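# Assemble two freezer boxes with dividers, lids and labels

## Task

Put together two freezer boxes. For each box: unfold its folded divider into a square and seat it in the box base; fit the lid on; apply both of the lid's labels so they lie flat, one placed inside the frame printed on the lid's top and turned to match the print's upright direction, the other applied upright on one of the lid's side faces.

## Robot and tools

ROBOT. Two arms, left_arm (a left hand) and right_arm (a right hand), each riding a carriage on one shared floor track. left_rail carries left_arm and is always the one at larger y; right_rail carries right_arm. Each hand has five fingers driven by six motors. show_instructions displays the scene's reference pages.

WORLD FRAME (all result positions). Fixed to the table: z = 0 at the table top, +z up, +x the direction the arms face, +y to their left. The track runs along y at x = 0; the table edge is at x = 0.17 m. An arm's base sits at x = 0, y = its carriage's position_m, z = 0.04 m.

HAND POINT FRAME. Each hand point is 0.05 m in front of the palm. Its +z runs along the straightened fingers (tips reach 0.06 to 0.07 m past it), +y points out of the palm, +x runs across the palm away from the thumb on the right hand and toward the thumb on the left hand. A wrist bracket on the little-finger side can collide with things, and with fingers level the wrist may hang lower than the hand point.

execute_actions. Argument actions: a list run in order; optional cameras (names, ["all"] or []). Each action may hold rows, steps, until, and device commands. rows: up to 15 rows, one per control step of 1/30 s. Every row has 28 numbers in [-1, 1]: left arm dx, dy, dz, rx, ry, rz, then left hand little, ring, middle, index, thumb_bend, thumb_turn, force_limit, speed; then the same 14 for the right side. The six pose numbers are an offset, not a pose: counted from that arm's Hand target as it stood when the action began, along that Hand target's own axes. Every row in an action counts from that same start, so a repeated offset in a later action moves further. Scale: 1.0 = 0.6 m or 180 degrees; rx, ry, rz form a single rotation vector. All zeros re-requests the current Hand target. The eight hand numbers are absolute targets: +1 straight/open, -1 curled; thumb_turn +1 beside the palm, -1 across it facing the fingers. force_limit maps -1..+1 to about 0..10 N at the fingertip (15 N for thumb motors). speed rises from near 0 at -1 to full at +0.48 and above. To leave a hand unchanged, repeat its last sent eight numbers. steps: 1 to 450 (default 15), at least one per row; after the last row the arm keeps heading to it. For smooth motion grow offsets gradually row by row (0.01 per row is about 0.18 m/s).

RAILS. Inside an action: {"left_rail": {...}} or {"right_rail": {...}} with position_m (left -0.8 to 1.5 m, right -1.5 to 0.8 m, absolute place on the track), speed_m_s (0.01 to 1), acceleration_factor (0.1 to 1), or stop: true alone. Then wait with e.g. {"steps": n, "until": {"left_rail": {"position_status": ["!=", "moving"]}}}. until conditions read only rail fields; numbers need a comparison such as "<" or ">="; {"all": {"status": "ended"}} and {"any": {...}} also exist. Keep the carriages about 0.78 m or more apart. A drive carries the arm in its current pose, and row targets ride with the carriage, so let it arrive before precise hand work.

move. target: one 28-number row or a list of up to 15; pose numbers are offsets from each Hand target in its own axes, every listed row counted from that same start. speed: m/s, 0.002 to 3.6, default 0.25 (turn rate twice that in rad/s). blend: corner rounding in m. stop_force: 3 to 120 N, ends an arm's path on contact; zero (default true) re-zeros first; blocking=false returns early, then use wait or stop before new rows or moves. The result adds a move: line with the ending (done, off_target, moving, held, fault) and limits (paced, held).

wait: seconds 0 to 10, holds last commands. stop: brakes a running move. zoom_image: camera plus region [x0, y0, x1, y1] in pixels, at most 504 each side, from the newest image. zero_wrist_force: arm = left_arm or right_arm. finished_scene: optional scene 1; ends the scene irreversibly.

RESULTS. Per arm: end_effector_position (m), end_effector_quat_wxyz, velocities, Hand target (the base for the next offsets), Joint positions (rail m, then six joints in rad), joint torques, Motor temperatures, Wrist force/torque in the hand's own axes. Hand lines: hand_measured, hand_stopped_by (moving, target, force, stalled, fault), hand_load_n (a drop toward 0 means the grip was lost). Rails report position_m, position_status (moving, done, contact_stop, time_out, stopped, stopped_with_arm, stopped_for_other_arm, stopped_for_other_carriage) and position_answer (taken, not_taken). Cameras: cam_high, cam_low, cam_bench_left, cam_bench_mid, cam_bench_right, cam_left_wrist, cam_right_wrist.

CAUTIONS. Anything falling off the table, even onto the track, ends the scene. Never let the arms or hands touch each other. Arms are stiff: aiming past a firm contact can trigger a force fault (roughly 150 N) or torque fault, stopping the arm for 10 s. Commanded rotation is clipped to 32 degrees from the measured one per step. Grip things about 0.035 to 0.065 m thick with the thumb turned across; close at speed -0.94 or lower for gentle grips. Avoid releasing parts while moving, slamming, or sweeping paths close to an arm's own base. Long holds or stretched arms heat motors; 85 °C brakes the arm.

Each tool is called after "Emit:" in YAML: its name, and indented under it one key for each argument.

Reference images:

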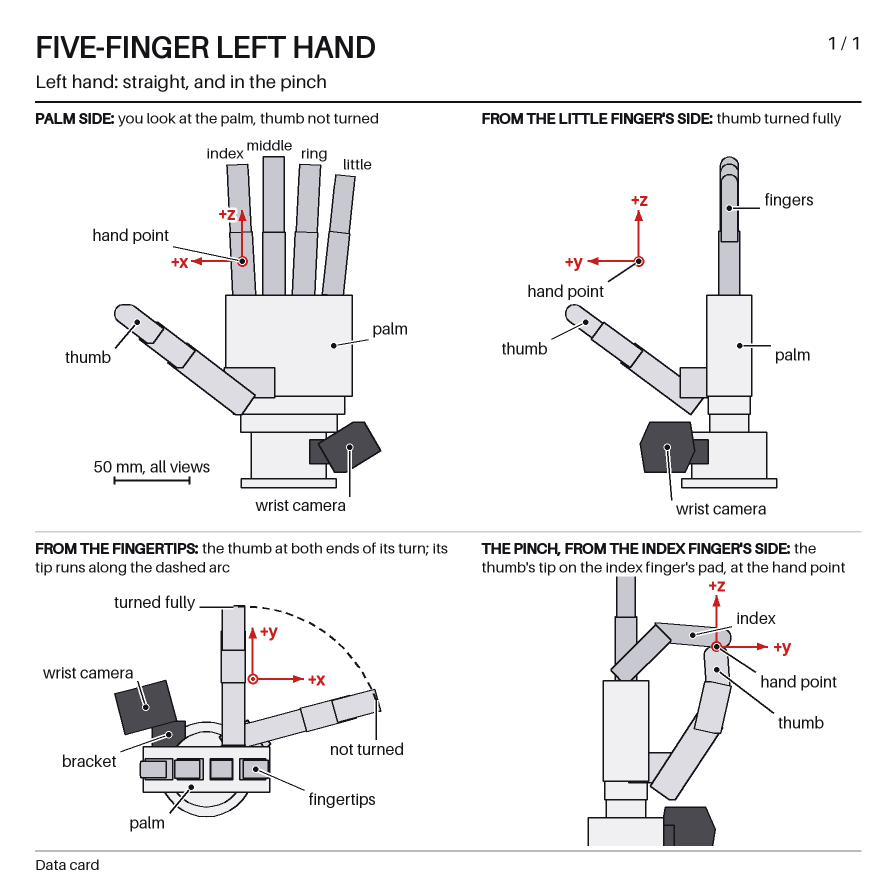

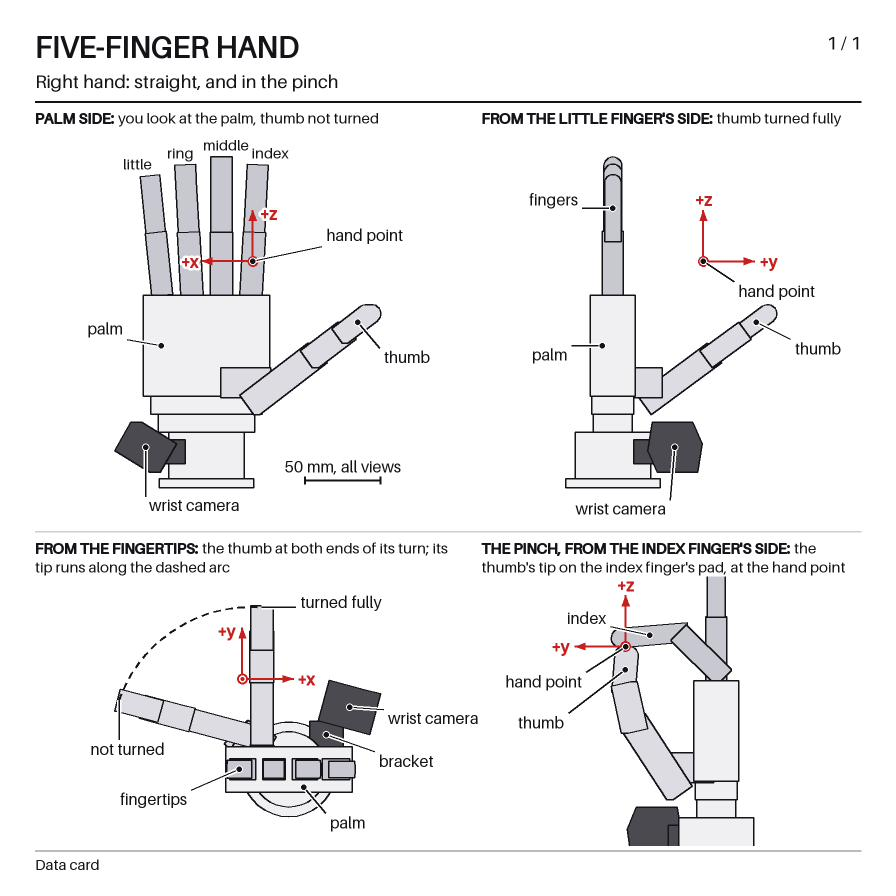

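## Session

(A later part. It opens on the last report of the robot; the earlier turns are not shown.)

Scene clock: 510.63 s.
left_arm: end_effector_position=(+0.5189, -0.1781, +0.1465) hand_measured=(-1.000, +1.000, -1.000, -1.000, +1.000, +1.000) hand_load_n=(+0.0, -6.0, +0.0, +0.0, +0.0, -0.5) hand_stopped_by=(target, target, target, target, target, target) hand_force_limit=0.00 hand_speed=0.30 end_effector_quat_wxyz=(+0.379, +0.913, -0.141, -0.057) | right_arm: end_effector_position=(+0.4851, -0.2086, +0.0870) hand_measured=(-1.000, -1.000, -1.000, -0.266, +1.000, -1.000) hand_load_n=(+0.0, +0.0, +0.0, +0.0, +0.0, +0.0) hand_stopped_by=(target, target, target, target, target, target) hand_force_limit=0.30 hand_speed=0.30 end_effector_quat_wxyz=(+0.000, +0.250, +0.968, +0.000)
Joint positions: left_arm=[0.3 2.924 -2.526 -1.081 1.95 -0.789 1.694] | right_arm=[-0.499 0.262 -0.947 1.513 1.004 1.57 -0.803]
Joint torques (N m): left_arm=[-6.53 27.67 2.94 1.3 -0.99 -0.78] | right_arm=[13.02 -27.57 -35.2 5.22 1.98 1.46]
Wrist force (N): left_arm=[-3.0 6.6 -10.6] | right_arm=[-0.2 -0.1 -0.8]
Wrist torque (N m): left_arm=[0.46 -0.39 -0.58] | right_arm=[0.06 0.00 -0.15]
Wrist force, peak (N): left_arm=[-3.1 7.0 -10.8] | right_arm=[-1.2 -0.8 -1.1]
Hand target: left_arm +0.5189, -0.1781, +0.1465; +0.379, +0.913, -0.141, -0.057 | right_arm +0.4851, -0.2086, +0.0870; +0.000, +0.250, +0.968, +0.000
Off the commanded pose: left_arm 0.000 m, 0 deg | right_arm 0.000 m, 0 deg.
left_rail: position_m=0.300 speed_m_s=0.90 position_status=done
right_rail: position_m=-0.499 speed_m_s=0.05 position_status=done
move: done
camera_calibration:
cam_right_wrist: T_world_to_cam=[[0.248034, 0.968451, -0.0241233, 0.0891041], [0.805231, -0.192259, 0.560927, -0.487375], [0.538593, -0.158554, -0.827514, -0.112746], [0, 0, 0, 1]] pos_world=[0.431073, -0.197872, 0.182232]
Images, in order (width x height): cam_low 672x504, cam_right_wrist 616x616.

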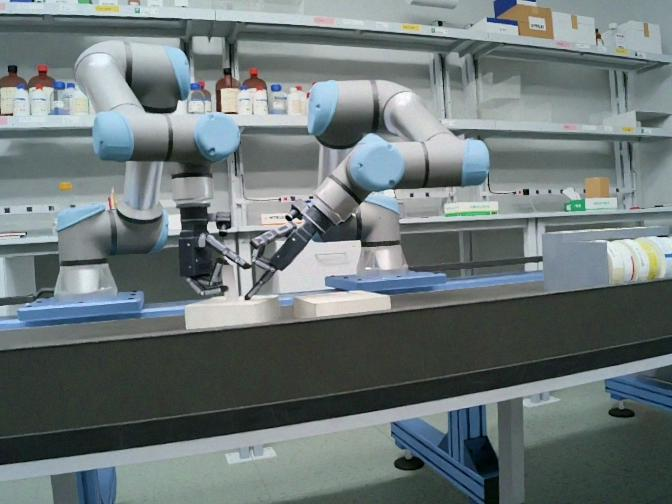

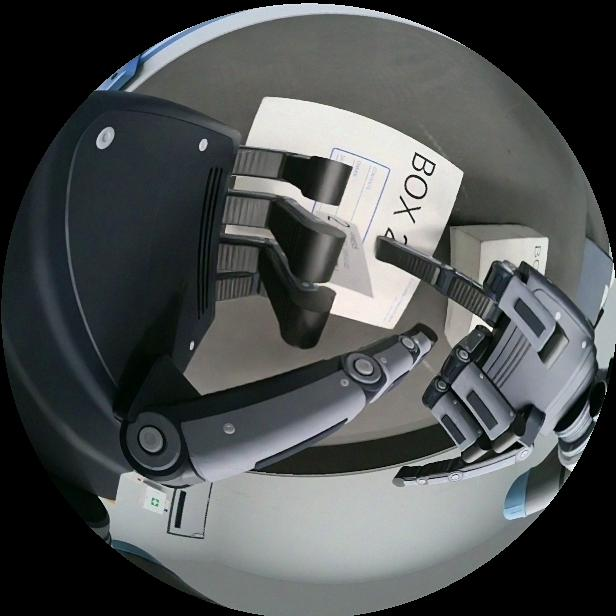

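Emit:
move:
  target: [0,0,0,0,0,0,-1,1,-1,-1,1,1,0,0.3,0.0197,0.0067,0,0,0,0,-1,-1,-1,-0.266,1,-1,0.3,0.3]
  speed: 0.05
  cameras: ["cam_right_wrist", "cam_low"]

Emit:
zoom_image:
  camera: "cam_low"
  region: [195, 250, 255, 310]

Emit:
zoom_image:
  camera: "cam_right_wrist"
  region: [220, 160, 420, 360]

Scene clock: 514.03 s.
left_arm: end_effector_position=(+0.5189, -0.1781, +0.1465) hand_measured=(-1.000, +1.000, -1.000, -1.000, +1.000, +1.000) hand_load_n=(+0.0, -6.0, +0.0, +0.0, +0.0, +0.0) hand_stopped_by=(target, target, target, target, target, target) hand_force_limit=0.00 hand_speed=0.30 end_effector_quat_wxyz=(+0.379, +0.913, -0.141, -0.057) | right_arm: end_effector_position=(+0.4768, -0.1994, +0.0870) hand_measured=(-1.000, -1.000, -1.000, -0.266, +1.000, -1.000) hand_load_n=(+0.0, +0.0, +0.0, +0.5, +0.0, +0.0) hand_stopped_by=(target, target, target, target, target, target) hand_force_limit=0.30 hand_speed=0.30 end_effector_quat_wxyz=(+0.000, +0.250, +0.968, +0.000)
Joint positions: left_arm=[0.3 2.924 -2.526 -1.081 1.95 -0.789 1.694] | right_arm=[-0.499 0.285 -0.952 1.521 1 1.57 -0.78]
Joint torques (N m): left_arm=[-6.15 27.52 4.27 1.15 -0.82 -0.88] | right_arm=[13.23 -62.37 0.42 0.64 1.98 1.11]
Wrist force (N): left_arm=[-2.9 6.7 -10.4] | right_arm=[-0.2 -0.1 -0.6]
Wrist torque (N m): left_arm=[0.42 -0.39 -0.57] | right_arm=[0.03 0.01 -0.15]
Wrist force, peak (N): left_arm=[-2.9 6.9 -10.7] | right_arm=[0.2 -0.5 -1.2]
Hand target: left_arm +0.5189, -0.1781, +0.1465; +0.379, +0.913, -0.141, -0.057 | right_arm +0.4768, -0.1994, +0.0870; +0.000, +0.250, +0.968, +0.000
Off the commanded pose: left_arm 0.000 m, 0 deg | right_arm 0.000 m, 0 deg.
left_rail: position_m=0.300 speed_m_s=0.90 position_status=done
right_rail: position_m=-0.499 speed_m_s=0.05 position_status=done
move: done
camera_calibration:
cam_right_wrist: T_world_to_cam=[[0.248034, 0.968451, -0.0241233, 0.082181], [0.805231, -0.192259, 0.560927, -0.478823], [0.538593, -0.158554, -0.827514, -0.106747], [0, 0, 0, 1]] pos_world=[0.422673, -0.188572, 0.182232]
Images, in order (width x height): cam_low 672x504, cam_right_wrist 616x616.

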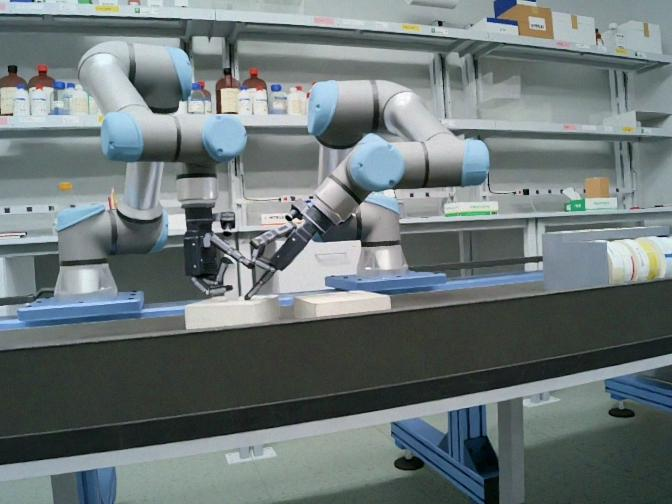

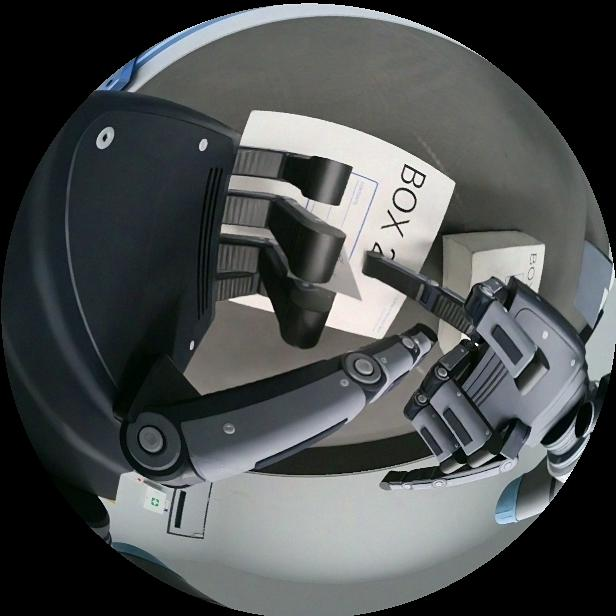

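Scaled by 8.400 from the camera's 672x504 image, which has a finer 960x720 frame.

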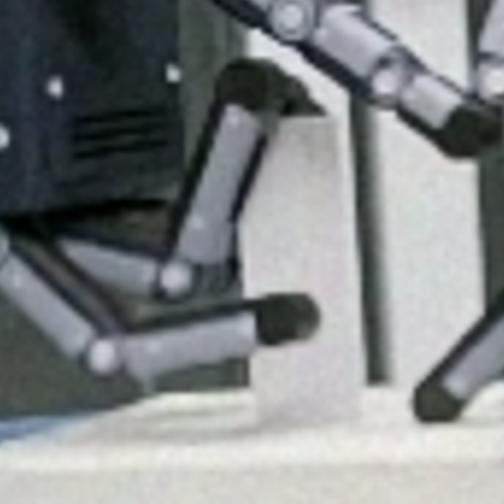

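Scaled by 2.520 from the camera's 616x616 image, which has a finer 880x880 frame.

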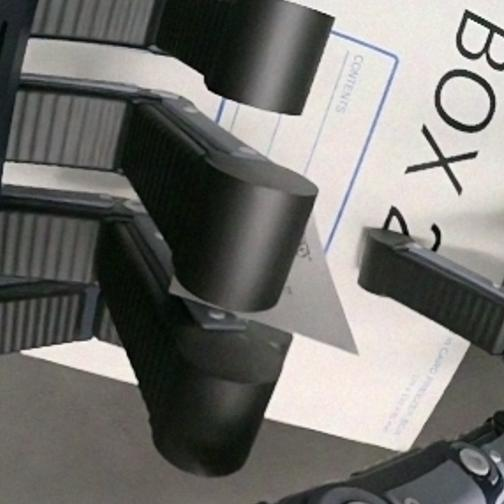

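Emit:
move:
  target: [0,0,0,0,0,0,-1,1,-1,-1,1,1,0,0.3,0.018,0.003,0,0,0,0,-1,-1,-1,-0.266,1,-1,0.3,0.3]
  speed: 0.05
  cameras: ["cam_right_wrist", "cam_low", "cam_left_wrist"]

Emit:
zoom_image:
  camera: "cam_low"
  region: [195, 250, 255, 310]

Emit:
zoom_image:
  camera: "cam_right_wrist"
  region: [220, 160, 420, 360]

Emit:
zoom_image:
  camera: "cam_left_wrist"
  region: [235, 130, 385, 280]

Scene clock: 515.93 s.
left_arm: end_effector_position=(+0.5189, -0.1781, +0.1465) hand_measured=(-1.000, +1.000, -1.000, -1.000, +1.000, +1.000) hand_load_n=(+0.0, -6.0, +0.0, +0.0, +0.0, +0.0) hand_stopped_by=(target, target, target, target, target, target) hand_force_limit=0.00 hand_speed=0.30 end_effector_quat_wxyz=(+0.379, +0.913, -0.141, -0.057) | right_arm: end_effector_position=(+0.4682, -0.1926, +0.0870) hand_measured=(-1.000, -1.000, -1.000, -0.266, +1.000, -1.000) hand_load_n=(+0.0, +0.0, +0.0, +0.0, +0.0, +0.0) hand_stopped_by=(target, target, target, target, target, target) hand_force_limit=0.30 hand_speed=0.30 end_effector_quat_wxyz=(+0.000, +0.250, +0.968, +0.000)
Joint positions: left_arm=[0.3 2.924 -2.526 -1.081 1.95 -0.789 1.694] | right_arm=[-0.499 0.304 -0.959 1.534 0.995 1.571 -0.761]
Joint torques (N m): left_arm=[-6.11 29.18 3.12 1.24 -0.67 -0.65] | right_arm=[12.71 -60.7 0.29 0.7 2.07 1.27]
Wrist force (N): left_arm=[-3.0 6.1 -10.3] | right_arm=[-0.1 0.0 -0.6]
Wrist torque (N m): left_arm=[0.42 -0.37 -0.58] | right_arm=[0.06 -0.01 -0.15]
Wrist force, peak (N): left_arm=[-3.0 6.8 -10.9] | right_arm=[-0.5 -0.4 -0.9]
Hand target: left_arm +0.5189, -0.1781, +0.1465; +0.379, +0.913, -0.141, -0.057 | right_arm +0.4682, -0.1926, +0.0870; +0.000, +0.250, +0.968, +0.000
Off the commanded pose: left_arm 0.000 m, 0 deg | right_arm 0.000 m, 0 deg.
left_rail: position_m=0.300 speed_m_s=0.90 position_status=done
right_rail: position_m=-0.499 speed_m_s=0.05 position_status=done
move: done
camera_calibration:
cam_left_wrist: T_world_to_cam=[[0.496904, 0.563015, -0.660379, -0.0640817], [0.832089, -0.093045, 0.546782, -0.521484], [0.246402, -0.821192, -0.514713, -0.0842244], [0, 0, 0, 1]] pos_world=[0.486517, -0.0816069, 0.199469]
cam_right_wrist: T_world_to_cam=[[0.248034, 0.968451, -0.0241233, 0.0777039], [0.805231, -0.192259, 0.560927, -0.470671], [0.538593, -0.158554, -0.827514, -0.101091], [0, 0, 0, 1]] pos_world=[0.414173, -0.181772, 0.182232]
Images, in order (width x height): cam_low 672x504, cam_left_wrist 616x616, cam_right_wrist 616x616.

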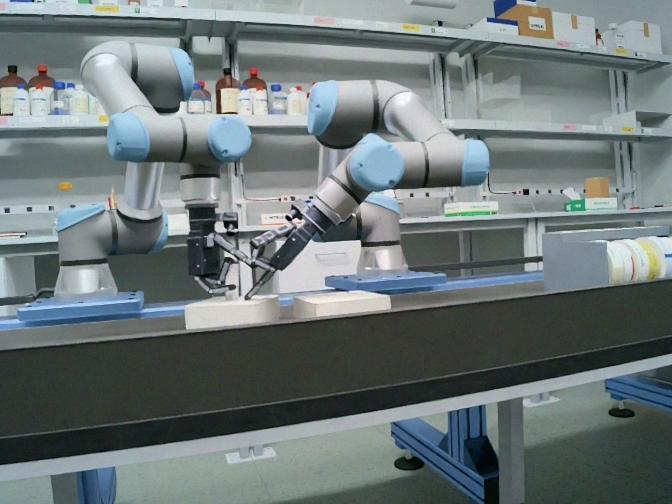

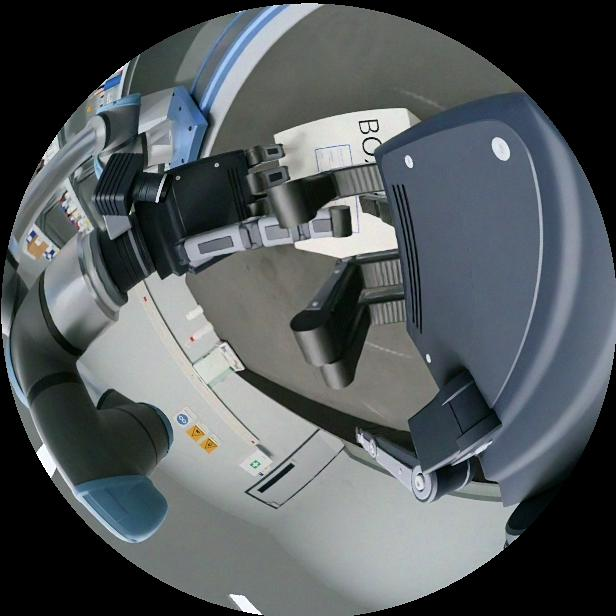

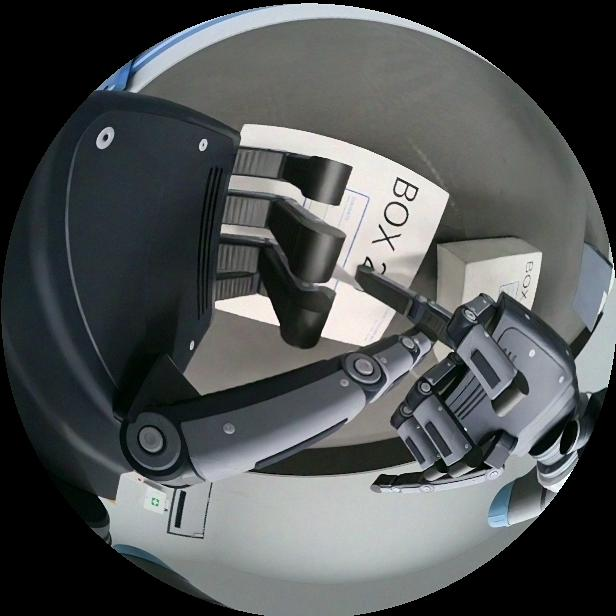

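Scaled by 8.400 from the camera's 672x504 image, which has a finer 960x720 frame.

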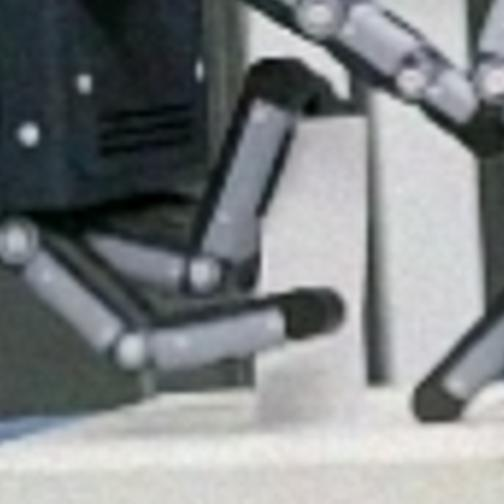

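Scaled by 2.520 from the camera's 616x616 image, which has a finer 880x880 frame.

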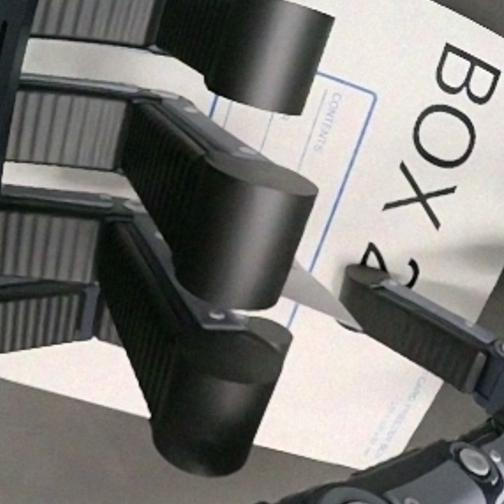

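Scaled by 3.360 from the camera's 616x616 image, which has a finer 880x880 frame.

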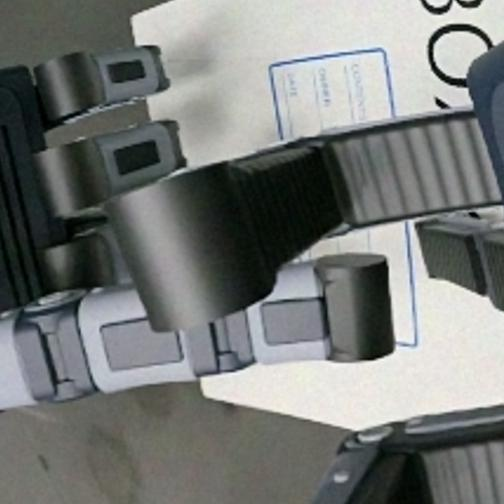

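Emit:
execute_actions:
  actions: []
  cameras: ["cam_low", "cam_right_wrist", "cam_left_wrist", "cam_bench_mid"]

Scene clock: 517.50 s.
left_arm: end_effector_position=(+0.5189, -0.1781, +0.1465) hand_measured=(-1.000, +1.000, -1.000, -1.000, +1.000, +1.000) hand_load_n=(+0.0, -6.0, +0.0, +0.0, -0.5, +0.0) hand_stopped_by=(target, target, target, target, target, target) hand_force_limit=0.00 hand_speed=0.30 end_effector_quat_wxyz=(+0.379, +0.913, -0.141, -0.057) | right_arm: end_effector_position=(+0.4682, -0.1926, +0.0870) hand_measured=(-1.000, -1.000, -1.000, -0.266, +1.000, -1.000) hand_load_n=(+0.0, +0.0, +0.0, +0.5, +0.0, -0.5) hand_stopped_by=(target, target, target, target, target, target) hand_force_limit=0.30 hand_speed=0.30 end_effector_quat_wxyz=(+0.000, +0.250, +0.968, +0.000)
Joint positions: left_arm=[0.3 2.924 -2.526 -1.081 1.95 -0.789 1.694] | right_arm=[-0.499 0.304 -0.959 1.534 0.995 1.571 -0.761]
Joint velocities: within noise
Joint torques (N m): left_arm=[-4.48 27.69 3.06 1.14 -0.74 -0.82] | right_arm=[13 -62.57 0.42 0.81 1.95 1.31]
Motor temperatures (°C): left_arm=[20 24 21 25 30 23] | right_arm=[22 22 25 27 31 26]
Wrist force (N): left_arm=[-2.9 6.5 -10.4] | right_arm=[0.0 -0.2 -0.7]
Wrist torque (N m): left_arm=[0.42 -0.39 -0.57] | right_arm=[0.03 -0.03 -0.14]
Wrist force, peak (N): left_arm=[-3.0 6.7 -10.8] | right_arm=[-0.2 -0.4 -0.8]
Hand target: left_arm +0.5189, -0.1781, +0.1465; +0.379, +0.913, -0.141, -0.057 | right_arm +0.4682, -0.1926, +0.0870; +0.000, +0.250, +0.968, +0.000
Off the commanded pose: left_arm 0.000 m, 0 deg | right_arm 0.000 m, 0 deg.
left_rail: position_m=0.300 speed_m_s=0.90 position_status=done
right_rail: position_m=-0.499 speed_m_s=0.05 position_status=done
camera_calibration:
cam_left_wrist: T_world_to_cam=[[0.496904, 0.563015, -0.660379, -0.0640817], [0.832089, -0.093045, 0.546782, -0.521484], [0.246402, -0.821192, -0.514713, -0.0842244], [0, 0, 0, 1]] pos_world=[0.486517, -0.0816069, 0.199469]
cam_right_wrist: T_world_to_cam=[[0.248088, 0.968435, -0.0242021, 0.0777179], [0.80522, -0.192258, 0.560943, -0.470589], [0.538584, -0.158652, -0.8275, -0.101054], [0, 0, 0, 1]] pos_world=[0.414072, -0.181772, 0.182233]
Images, in order (width x height): cam_low 672x504, cam_bench_mid 672x504, cam_left_wrist 616x616, cam_right_wrist 616x616.

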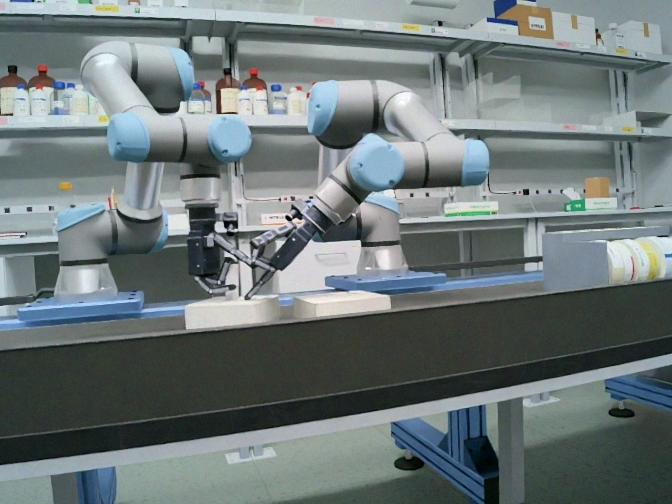

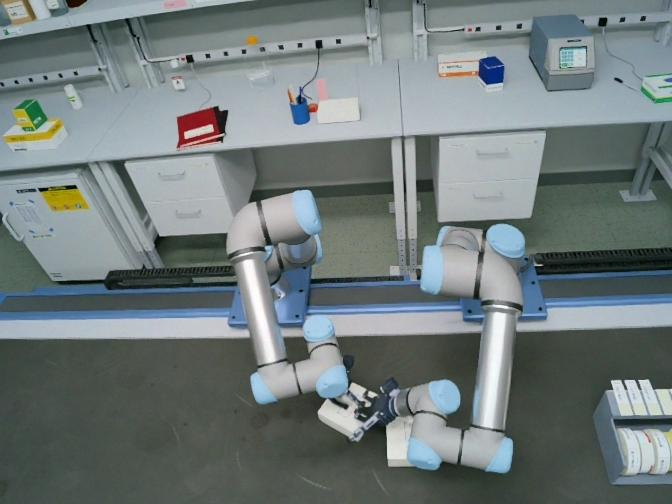

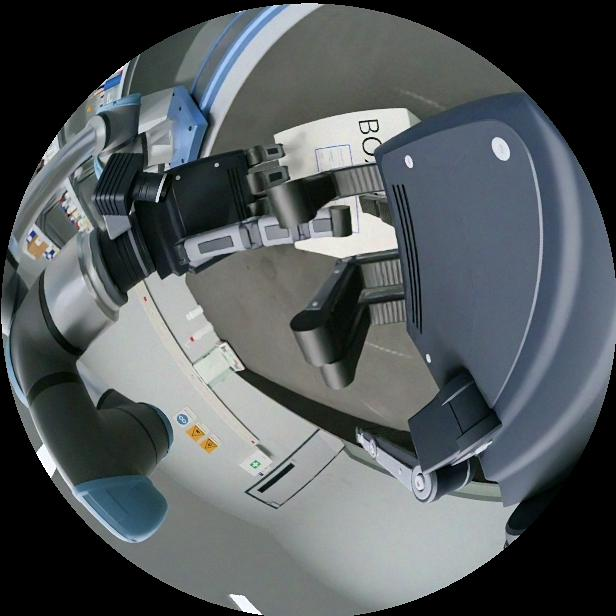

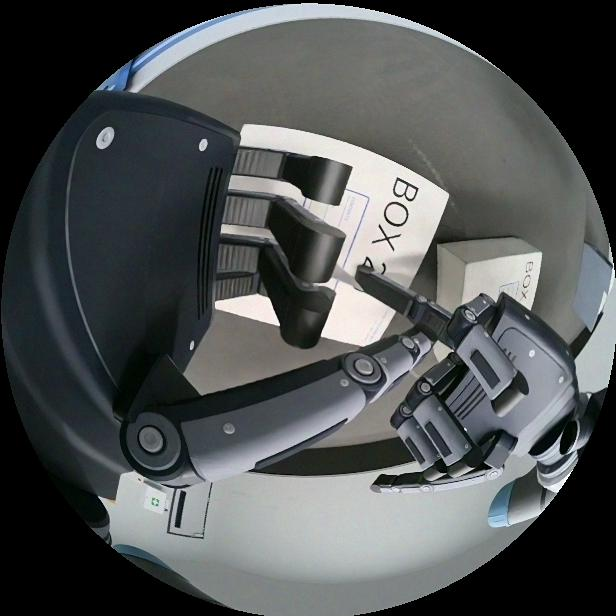

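Emit:
execute_actions:
  actions:
    - {"rows":[[0,0,0,0,0,0,-1,1,-1,-1,1,1,0,0.3,0,0,0,0,0,0,-1,-1,-1,-0.266,0.35,-1,0.0,-0.4]],"steps":45}
  cameras: ["cam_low", "cam_right_wrist", "cam_left_wrist"]

Emit:
zoom_image:
  camera: "cam_low"
  region: [185, 230, 275, 320]

Emit:
zoom_image:
  camera: "cam_right_wrist"
  region: [220, 160, 420, 360]

Emit:
zoom_image:
  camera: "cam_left_wrist"
  region: [235, 130, 385, 280]

Scene clock: 519.40 s.
left_arm: end_effector_position=(+0.5189, -0.1781, +0.1465) hand_measured=(-1.000, +1.000, -1.000, -1.000, +1.000, +1.000) hand_load_n=(+0.0, -6.0, +0.0, +0.0, +0.0, +0.0) hand_stopped_by=(target, target, target, target, target, target) hand_force_limit=0.00 hand_speed=0.30 end_effector_quat_wxyz=(+0.379, +0.913, -0.141, -0.057) | right_arm: end_effector_position=(+0.4682, -0.1926, +0.0870) hand_measured=(-1.000, -1.000, -1.000, -0.266, +0.440, -1.000) hand_load_n=(+0.0, +0.0, -1.5, +0.0, +9.5, +3.0) hand_stopped_by=(target, target, target, target, force, target) hand_force_limit=0.00 hand_speed=-0.40 end_effector_quat_wxyz=(+0.000, +0.250, +0.968, +0.000)
Joint positions: left_arm=[0.3 2.924 -2.526 -1.081 1.95 -0.789 1.694] | right_arm=[-0.499 0.304 -0.959 1.534 0.995 1.571 -0.761]
Joint torques (N m): left_arm=[-5.55 28.04 3.74 1.22 -0.79 -0.67] | right_arm=[11.12 -61.19 -1 1.07 2 1.39]
Wrist force (N): left_arm=[-2.9 6.6 -10.7] | right_arm=[0.1 -0.3 -0.5]
Wrist torque (N m): left_arm=[0.42 -0.40 -0.57] | right_arm=[0.01 -0.05 -0.14]
Wrist force, peak (N): left_arm=[-3.0 6.9 -10.7] | right_arm=[-0.2 -0.6 -0.9]
Hand target: left_arm +0.5189, -0.1781, +0.1465; +0.379, +0.913, -0.141, -0.057 | right_arm +0.4682, -0.1926, +0.0870; +0.000, +0.250, +0.968, +0.000
Off the commanded pose: left_arm 0.000 m, 0 deg | right_arm 0.000 m, 0 deg.
left_rail: position_m=0.300 speed_m_s=0.90 position_status=done
right_rail: position_m=-0.499 speed_m_s=0.05 position_status=done
camera_calibration:
cam_left_wrist: T_world_to_cam=[[0.496904, 0.563015, -0.660379, -0.0640817], [0.832089, -0.093045, 0.546782, -0.521484], [0.246402, -0.821192, -0.514713, -0.0842244], [0, 0, 0, 1]] pos_world=[0.486517, -0.0816069, 0.199469]
cam_right_wrist: T_world_to_cam=[[0.248088, 0.968435, -0.0242021, 0.0777179], [0.80522, -0.192258, 0.560943, -0.470589], [0.538584, -0.158652, -0.8275, -0.101054], [0, 0, 0, 1]] pos_world=[0.414072, -0.181772, 0.182233]
Images, in order (width x height): cam_low 672x504, cam_left_wrist 616x616, cam_right_wrist 616x616.

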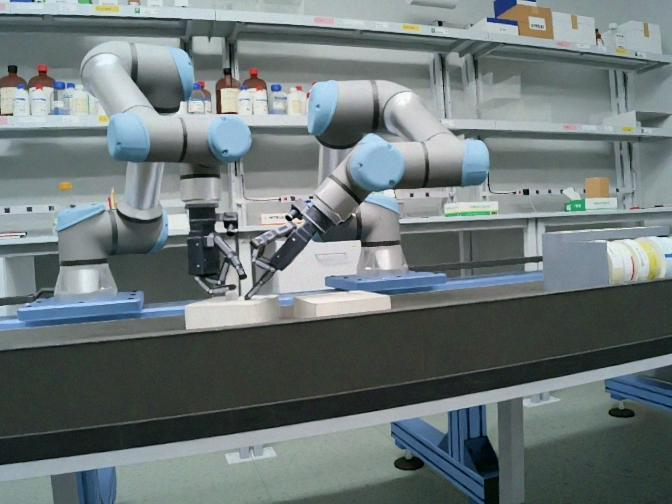

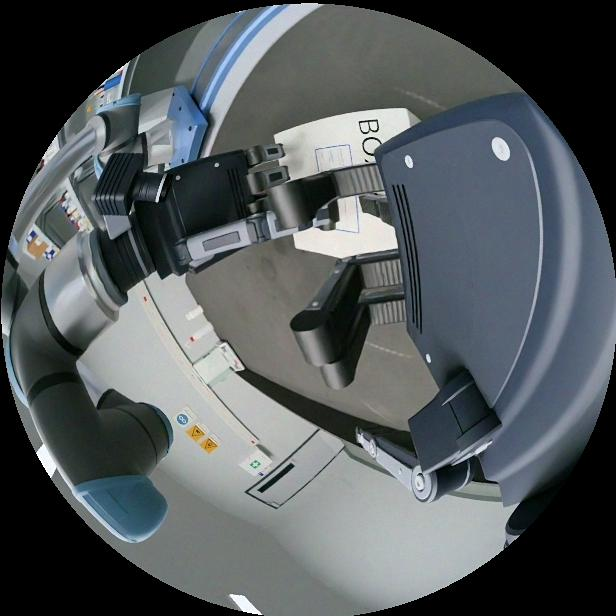

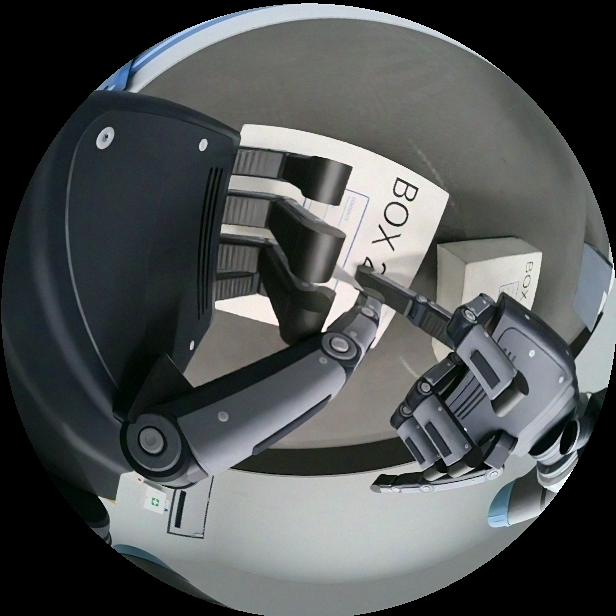

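Scaled by 5.600 from the camera's 672x504 image, which has a finer 960x720 frame.

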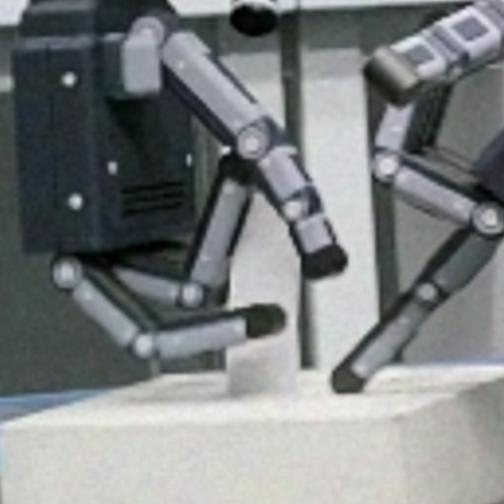

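Scaled by 2.520 from the camera's 616x616 image, which has a finer 880x880 frame.

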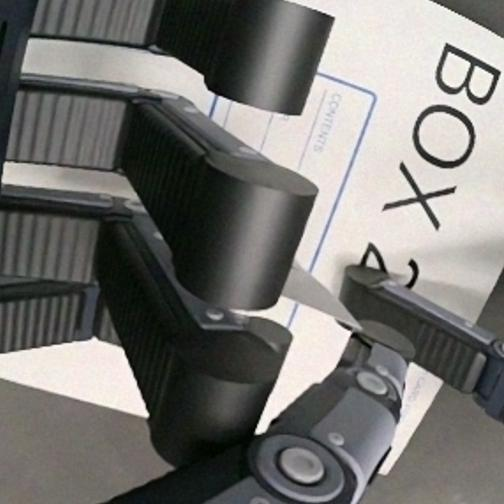

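Scaled by 3.360 from the camera's 616x616 image, which has a finer 880x880 frame.

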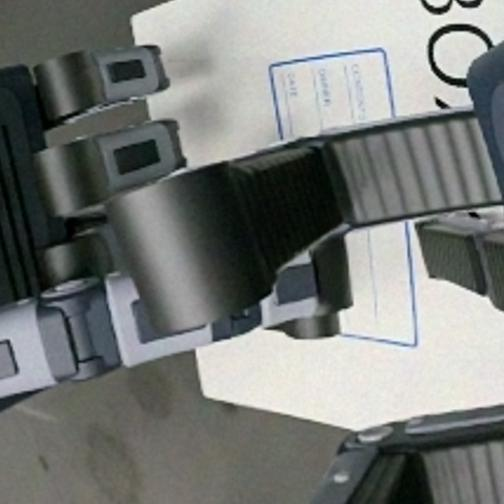

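Emit:
execute_actions:
  actions:
    - {"rows":[[0,0,0,0,0,0,-1,1,-1,-1,1,1,0,0.3,0,0,0,0,0,0,-1,-1,-1,-0.266,0.9,-1,0.0,0.0]],"steps":20}
    - {"rows":[[0,0,0,0,0,0,-1,1,-1,-1,1,1,0,0.3,0,0,0,0,0,0,-1,-1,-0.1,-0.266,0.9,-1,0.0,-0.2]],"steps":40}
  cameras: ["cam_low", "cam_right_wrist", "cam_left_wrist"]

Emit:
zoom_image:
  camera: "cam_low"
  region: [185, 230, 275, 320]

Emit:
zoom_image:
  camera: "cam_right_wrist"
  region: [220, 160, 420, 360]

Emit:
zoom_image:
  camera: "cam_left_wrist"
  region: [235, 130, 385, 280]

Scene clock: 524.03 s.
left_arm: end_effector_position=(+0.5189, -0.1781, +0.1465) hand_measured=(-1.000, +1.000, -1.000, -1.000, +1.000, +1.000) hand_load_n=(+0.0, -6.0, +0.0, +0.0, +0.0, +0.0) hand_stopped_by=(target, target, target, target, target, target) hand_force_limit=0.00 hand_speed=0.30 end_effector_quat_wxyz=(+0.379, +0.913, -0.141, -0.057) | right_arm: end_effector_position=(+0.4682, -0.1926, +0.0870) hand_measured=(-1.000, -1.000, -0.100, -0.266, +0.900, -1.000) hand_load_n=(+0.0, +0.0, +0.0, +0.0, +0.0, +0.0) hand_stopped_by=(target, target, target, target, target, target) hand_force_limit=0.00 hand_speed=-0.20 end_effector_quat_wxyz=(+0.000, +0.250, +0.968, +0.000)
Joint positions: left_arm=[0.3 2.924 -2.526 -1.081 1.95 -0.789 1.694] | right_arm=[-0.499 0.304 -0.959 1.534 0.995 1.571 -0.761]
Joint torques (N m): left_arm=[-5.86 28.05 3.55 1.07 -0.82 -0.6] | right_arm=[10.94 -59.87 -5.18 2.75 1.94 1.01]
Wrist force (N): left_arm=[-2.8 6.8 -10.8] | right_arm=[-0.1 -0.5 -0.6]
Wrist torque (N m): left_arm=[0.48 -0.42 -0.57] | right_arm=[-0.02 -0.02 -0.16]
Wrist force, peak (N): left_arm=[-2.8 6.8 -10.8] | right_arm=[0.2 -0.4 -0.9]
Hand target: left_arm +0.5189, -0.1781, +0.1465; +0.379, +0.913, -0.141, -0.057 | right_arm +0.4682, -0.1926, +0.0870; +0.000, +0.250, +0.968, +0.000
Off the commanded pose: left_arm 0.000 m, 0 deg | right_arm 0.000 m, 0 deg.
left_rail: position_m=0.300 speed_m_s=0.90 position_status=done
right_rail: position_m=-0.499 speed_m_s=0.05 position_status=done
camera_calibration:
cam_left_wrist: T_world_to_cam=[[0.496904, 0.563015, -0.660379, -0.0640817], [0.832089, -0.093045, 0.546782, -0.521484], [0.246402, -0.821192, -0.514713, -0.0842244], [0, 0, 0, 1]] pos_world=[0.486517, -0.0816069, 0.199469]
cam_right_wrist: T_world_to_cam=[[0.248088, 0.968435, -0.0242021, 0.0777179], [0.80522, -0.192258, 0.560943, -0.470589], [0.538584, -0.158652, -0.8275, -0.101054], [0, 0, 0, 1]] pos_world=[0.414072, -0.181772, 0.182233]
Images, in order (width x height): cam_low 672x504, cam_left_wrist 616x616, cam_right_wrist 616x616.

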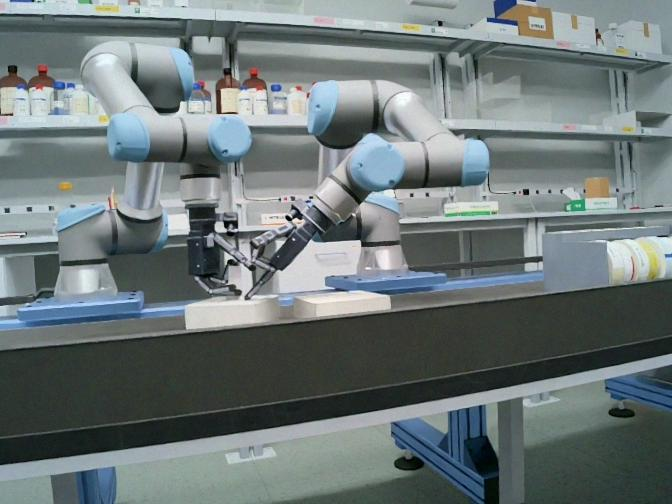

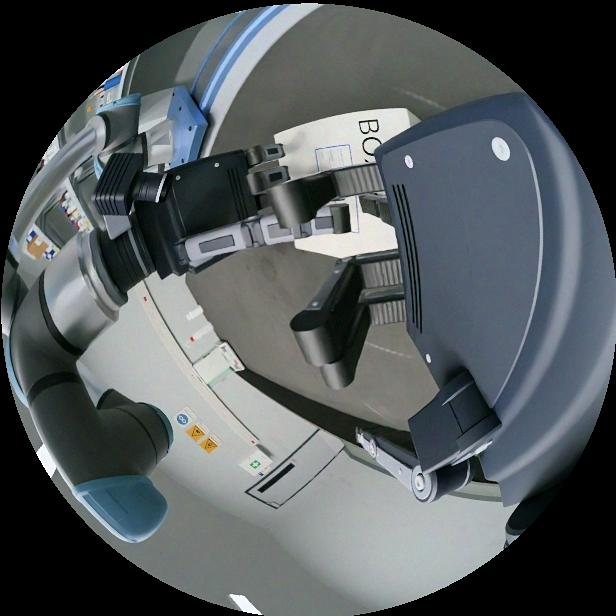

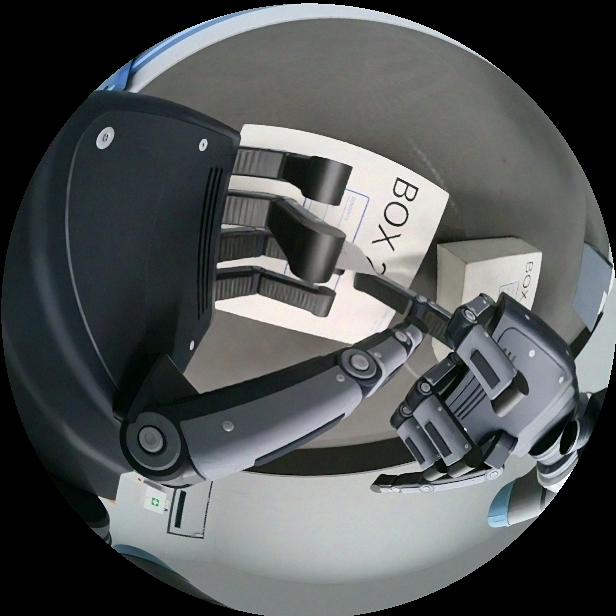

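Scaled by 5.600 from the camera's 672x504 image, which has a finer 960x720 frame.

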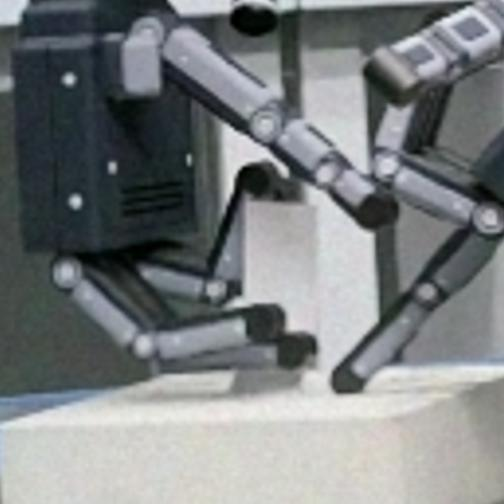

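Scaled by 2.520 from the camera's 616x616 image, which has a finer 880x880 frame.

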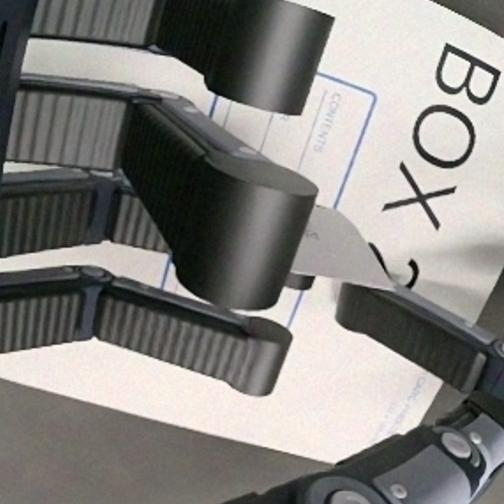

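Scaled by 3.360 from the camera's 616x616 image, which has a finer 880x880 frame.

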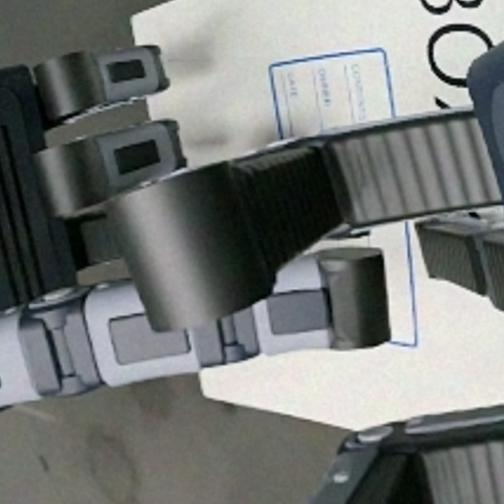

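Emit:
move:
  target:
    - [0,0,0,0,0,0,-1,1,-1,-1,1,1,0,0.3,0,-0.08,0,0,0,0,-1,-1,-0.1,-0.266,0.9,-1,0.0,0.2]
    - [0,0,0,0,0,0,-1,1,-1,-1,1,1,0,0.3,-0.0092,-0.08,0,0,0,0,-1,-1,-1,-0.266,1,-1,0.0,0.2]
  speed: [0.09, 0.09]
  cameras: ["cam_low", "cam_right_wrist", "cam_left_wrist"]

Emit:
zoom_image:
  camera: "cam_low"
  region: [185, 230, 275, 320]

Emit:
zoom_image:
  camera: "cam_right_wrist"
  region: [220, 160, 420, 360]

Emit:
zoom_image:
  camera: "cam_left_wrist"
  region: [235, 130, 385, 280]

Scene clock: 531.70 s.
left_arm: end_effector_position=(+0.5189, -0.1781, +0.1465) hand_measured=(-1.000, +1.000, -1.000, -1.000, +1.000, +1.000) hand_load_n=(+0.0, -6.0, +0.0, +0.0, +0.0, +0.0) hand_stopped_by=(target, target, target, target, target, target) hand_force_limit=0.00 hand_speed=0.30 end_effector_quat_wxyz=(+0.379, +0.913, -0.141, -0.057) | right_arm: end_effector_position=(+0.4497, -0.2372, +0.0870) hand_measured=(-1.000, -1.000, -1.000, -0.266, +1.000, -1.000) hand_load_n=(+0.0, +0.0, +0.0, +0.0, +0.0, +0.0) hand_stopped_by=(target, target, target, target, target, target) hand_force_limit=0.00 hand_speed=0.20 end_effector_quat_wxyz=(+0.000, +0.250, +0.968, +0.000)
Joint positions: left_arm=[0.3 2.924 -2.526 -1.081 1.95 -0.789 1.694] | right_arm=[-0.499 0.219 -1.038 1.669 0.939 1.57 -0.846]
Joint torques (N m): left_arm=[-5.19 27.75 4.64 0.71 -0.9 -0.49] | right_arm=[-11.39 -21.24 -32.99 4.8 -1.72 -1.1]
Wrist force (N): left_arm=[-3.0 6.2 -10.4] | right_arm=[0.0 -0.4 -1.0]
Wrist torque (N m): left_arm=[0.44 -0.39 -0.58] | right_arm=[0.04 -0.02 -0.12]
Wrist force, peak (N): left_arm=[-2.9 6.8 -10.9] | right_arm=[0.9 0.9 -1.0]
Hand target: left_arm +0.5189, -0.1781, +0.1465; +0.379, +0.913, -0.141, -0.057 | right_arm +0.4497, -0.2372, +0.0870; +0.000, +0.250, +0.968, +0.000
Off the commanded pose: left_arm 0.000 m, 0 deg | right_arm 0.000 m, 0 deg.
left_rail: position_m=0.300 speed_m_s=0.90 position_status=done
right_rail: position_m=-0.499 speed_m_s=0.05 position_status=done
move: done
camera_calibration:
cam_left_wrist: T_world_to_cam=[[0.496904, 0.563015, -0.660379, -0.0640817], [0.832089, -0.093045, 0.546782, -0.521484], [0.246402, -0.821192, -0.514713, -0.0842244], [0, 0, 0, 1]] pos_world=[0.486517, -0.0816069, 0.199469]
cam_right_wrist: T_world_to_cam=[[0.248086, 0.968436, -0.0242038, 0.125474], [0.805221, -0.192255, 0.560943, -0.464291], [0.538584, -0.158652, -0.8275, -0.0983023], [0, 0, 0, 1]] pos_world=[0.395672, -0.226372, 0.182133]
Images, in order (width x height): cam_low 672x504, cam_left_wrist 616x616, cam_right_wrist 616x616.

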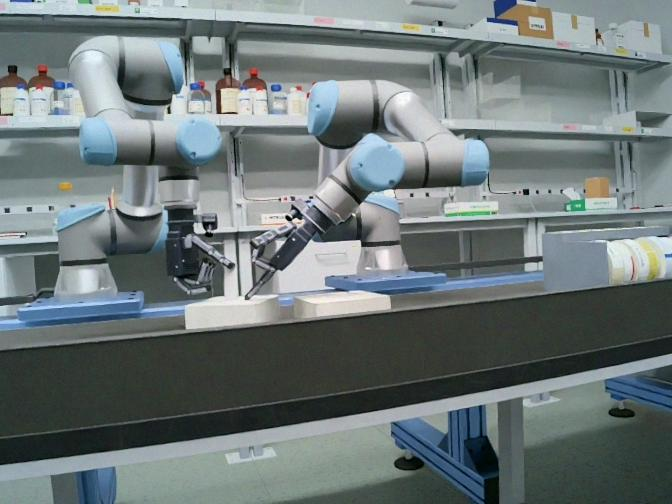

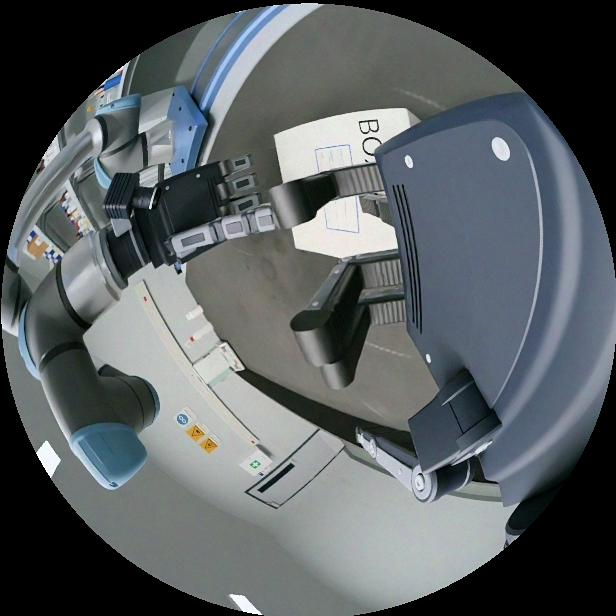

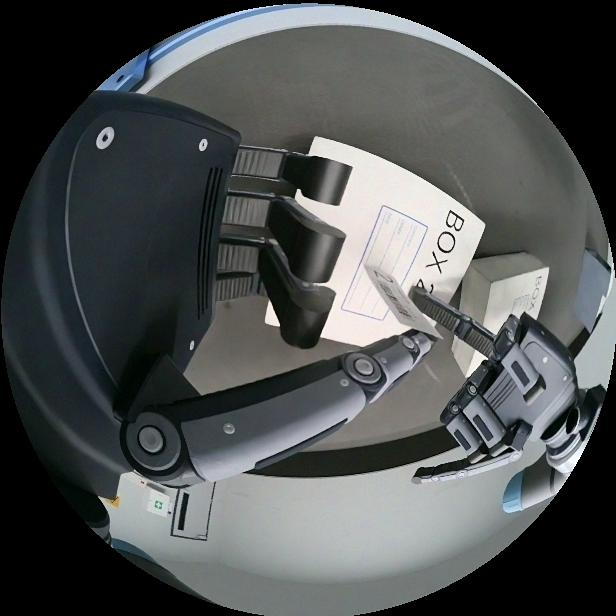

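Scaled by 5.600 from the camera's 672x504 image, which has a finer 960x720 frame.

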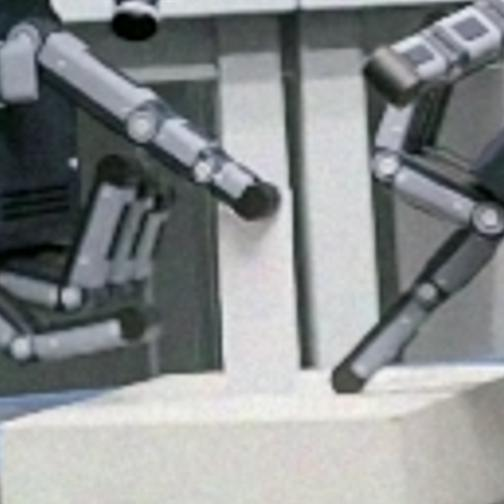

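Scaled by 2.520 from the camera's 616x616 image, which has a finer 880x880 frame.

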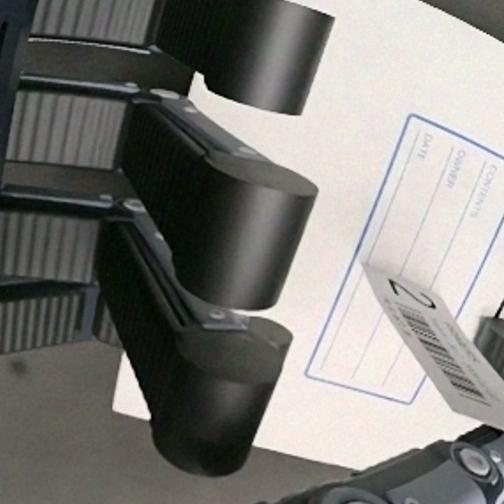

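Scaled by 3.360 from the camera's 616x616 image, which has a finer 880x880 frame.

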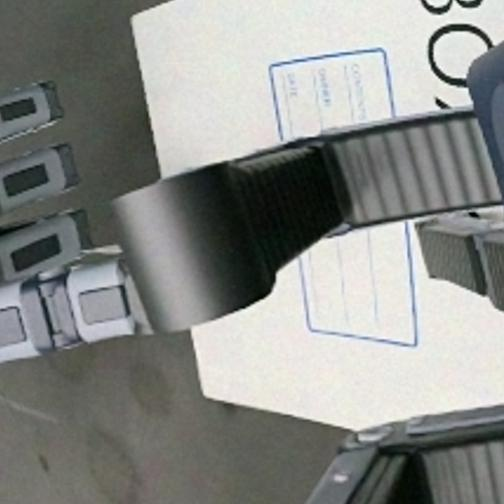

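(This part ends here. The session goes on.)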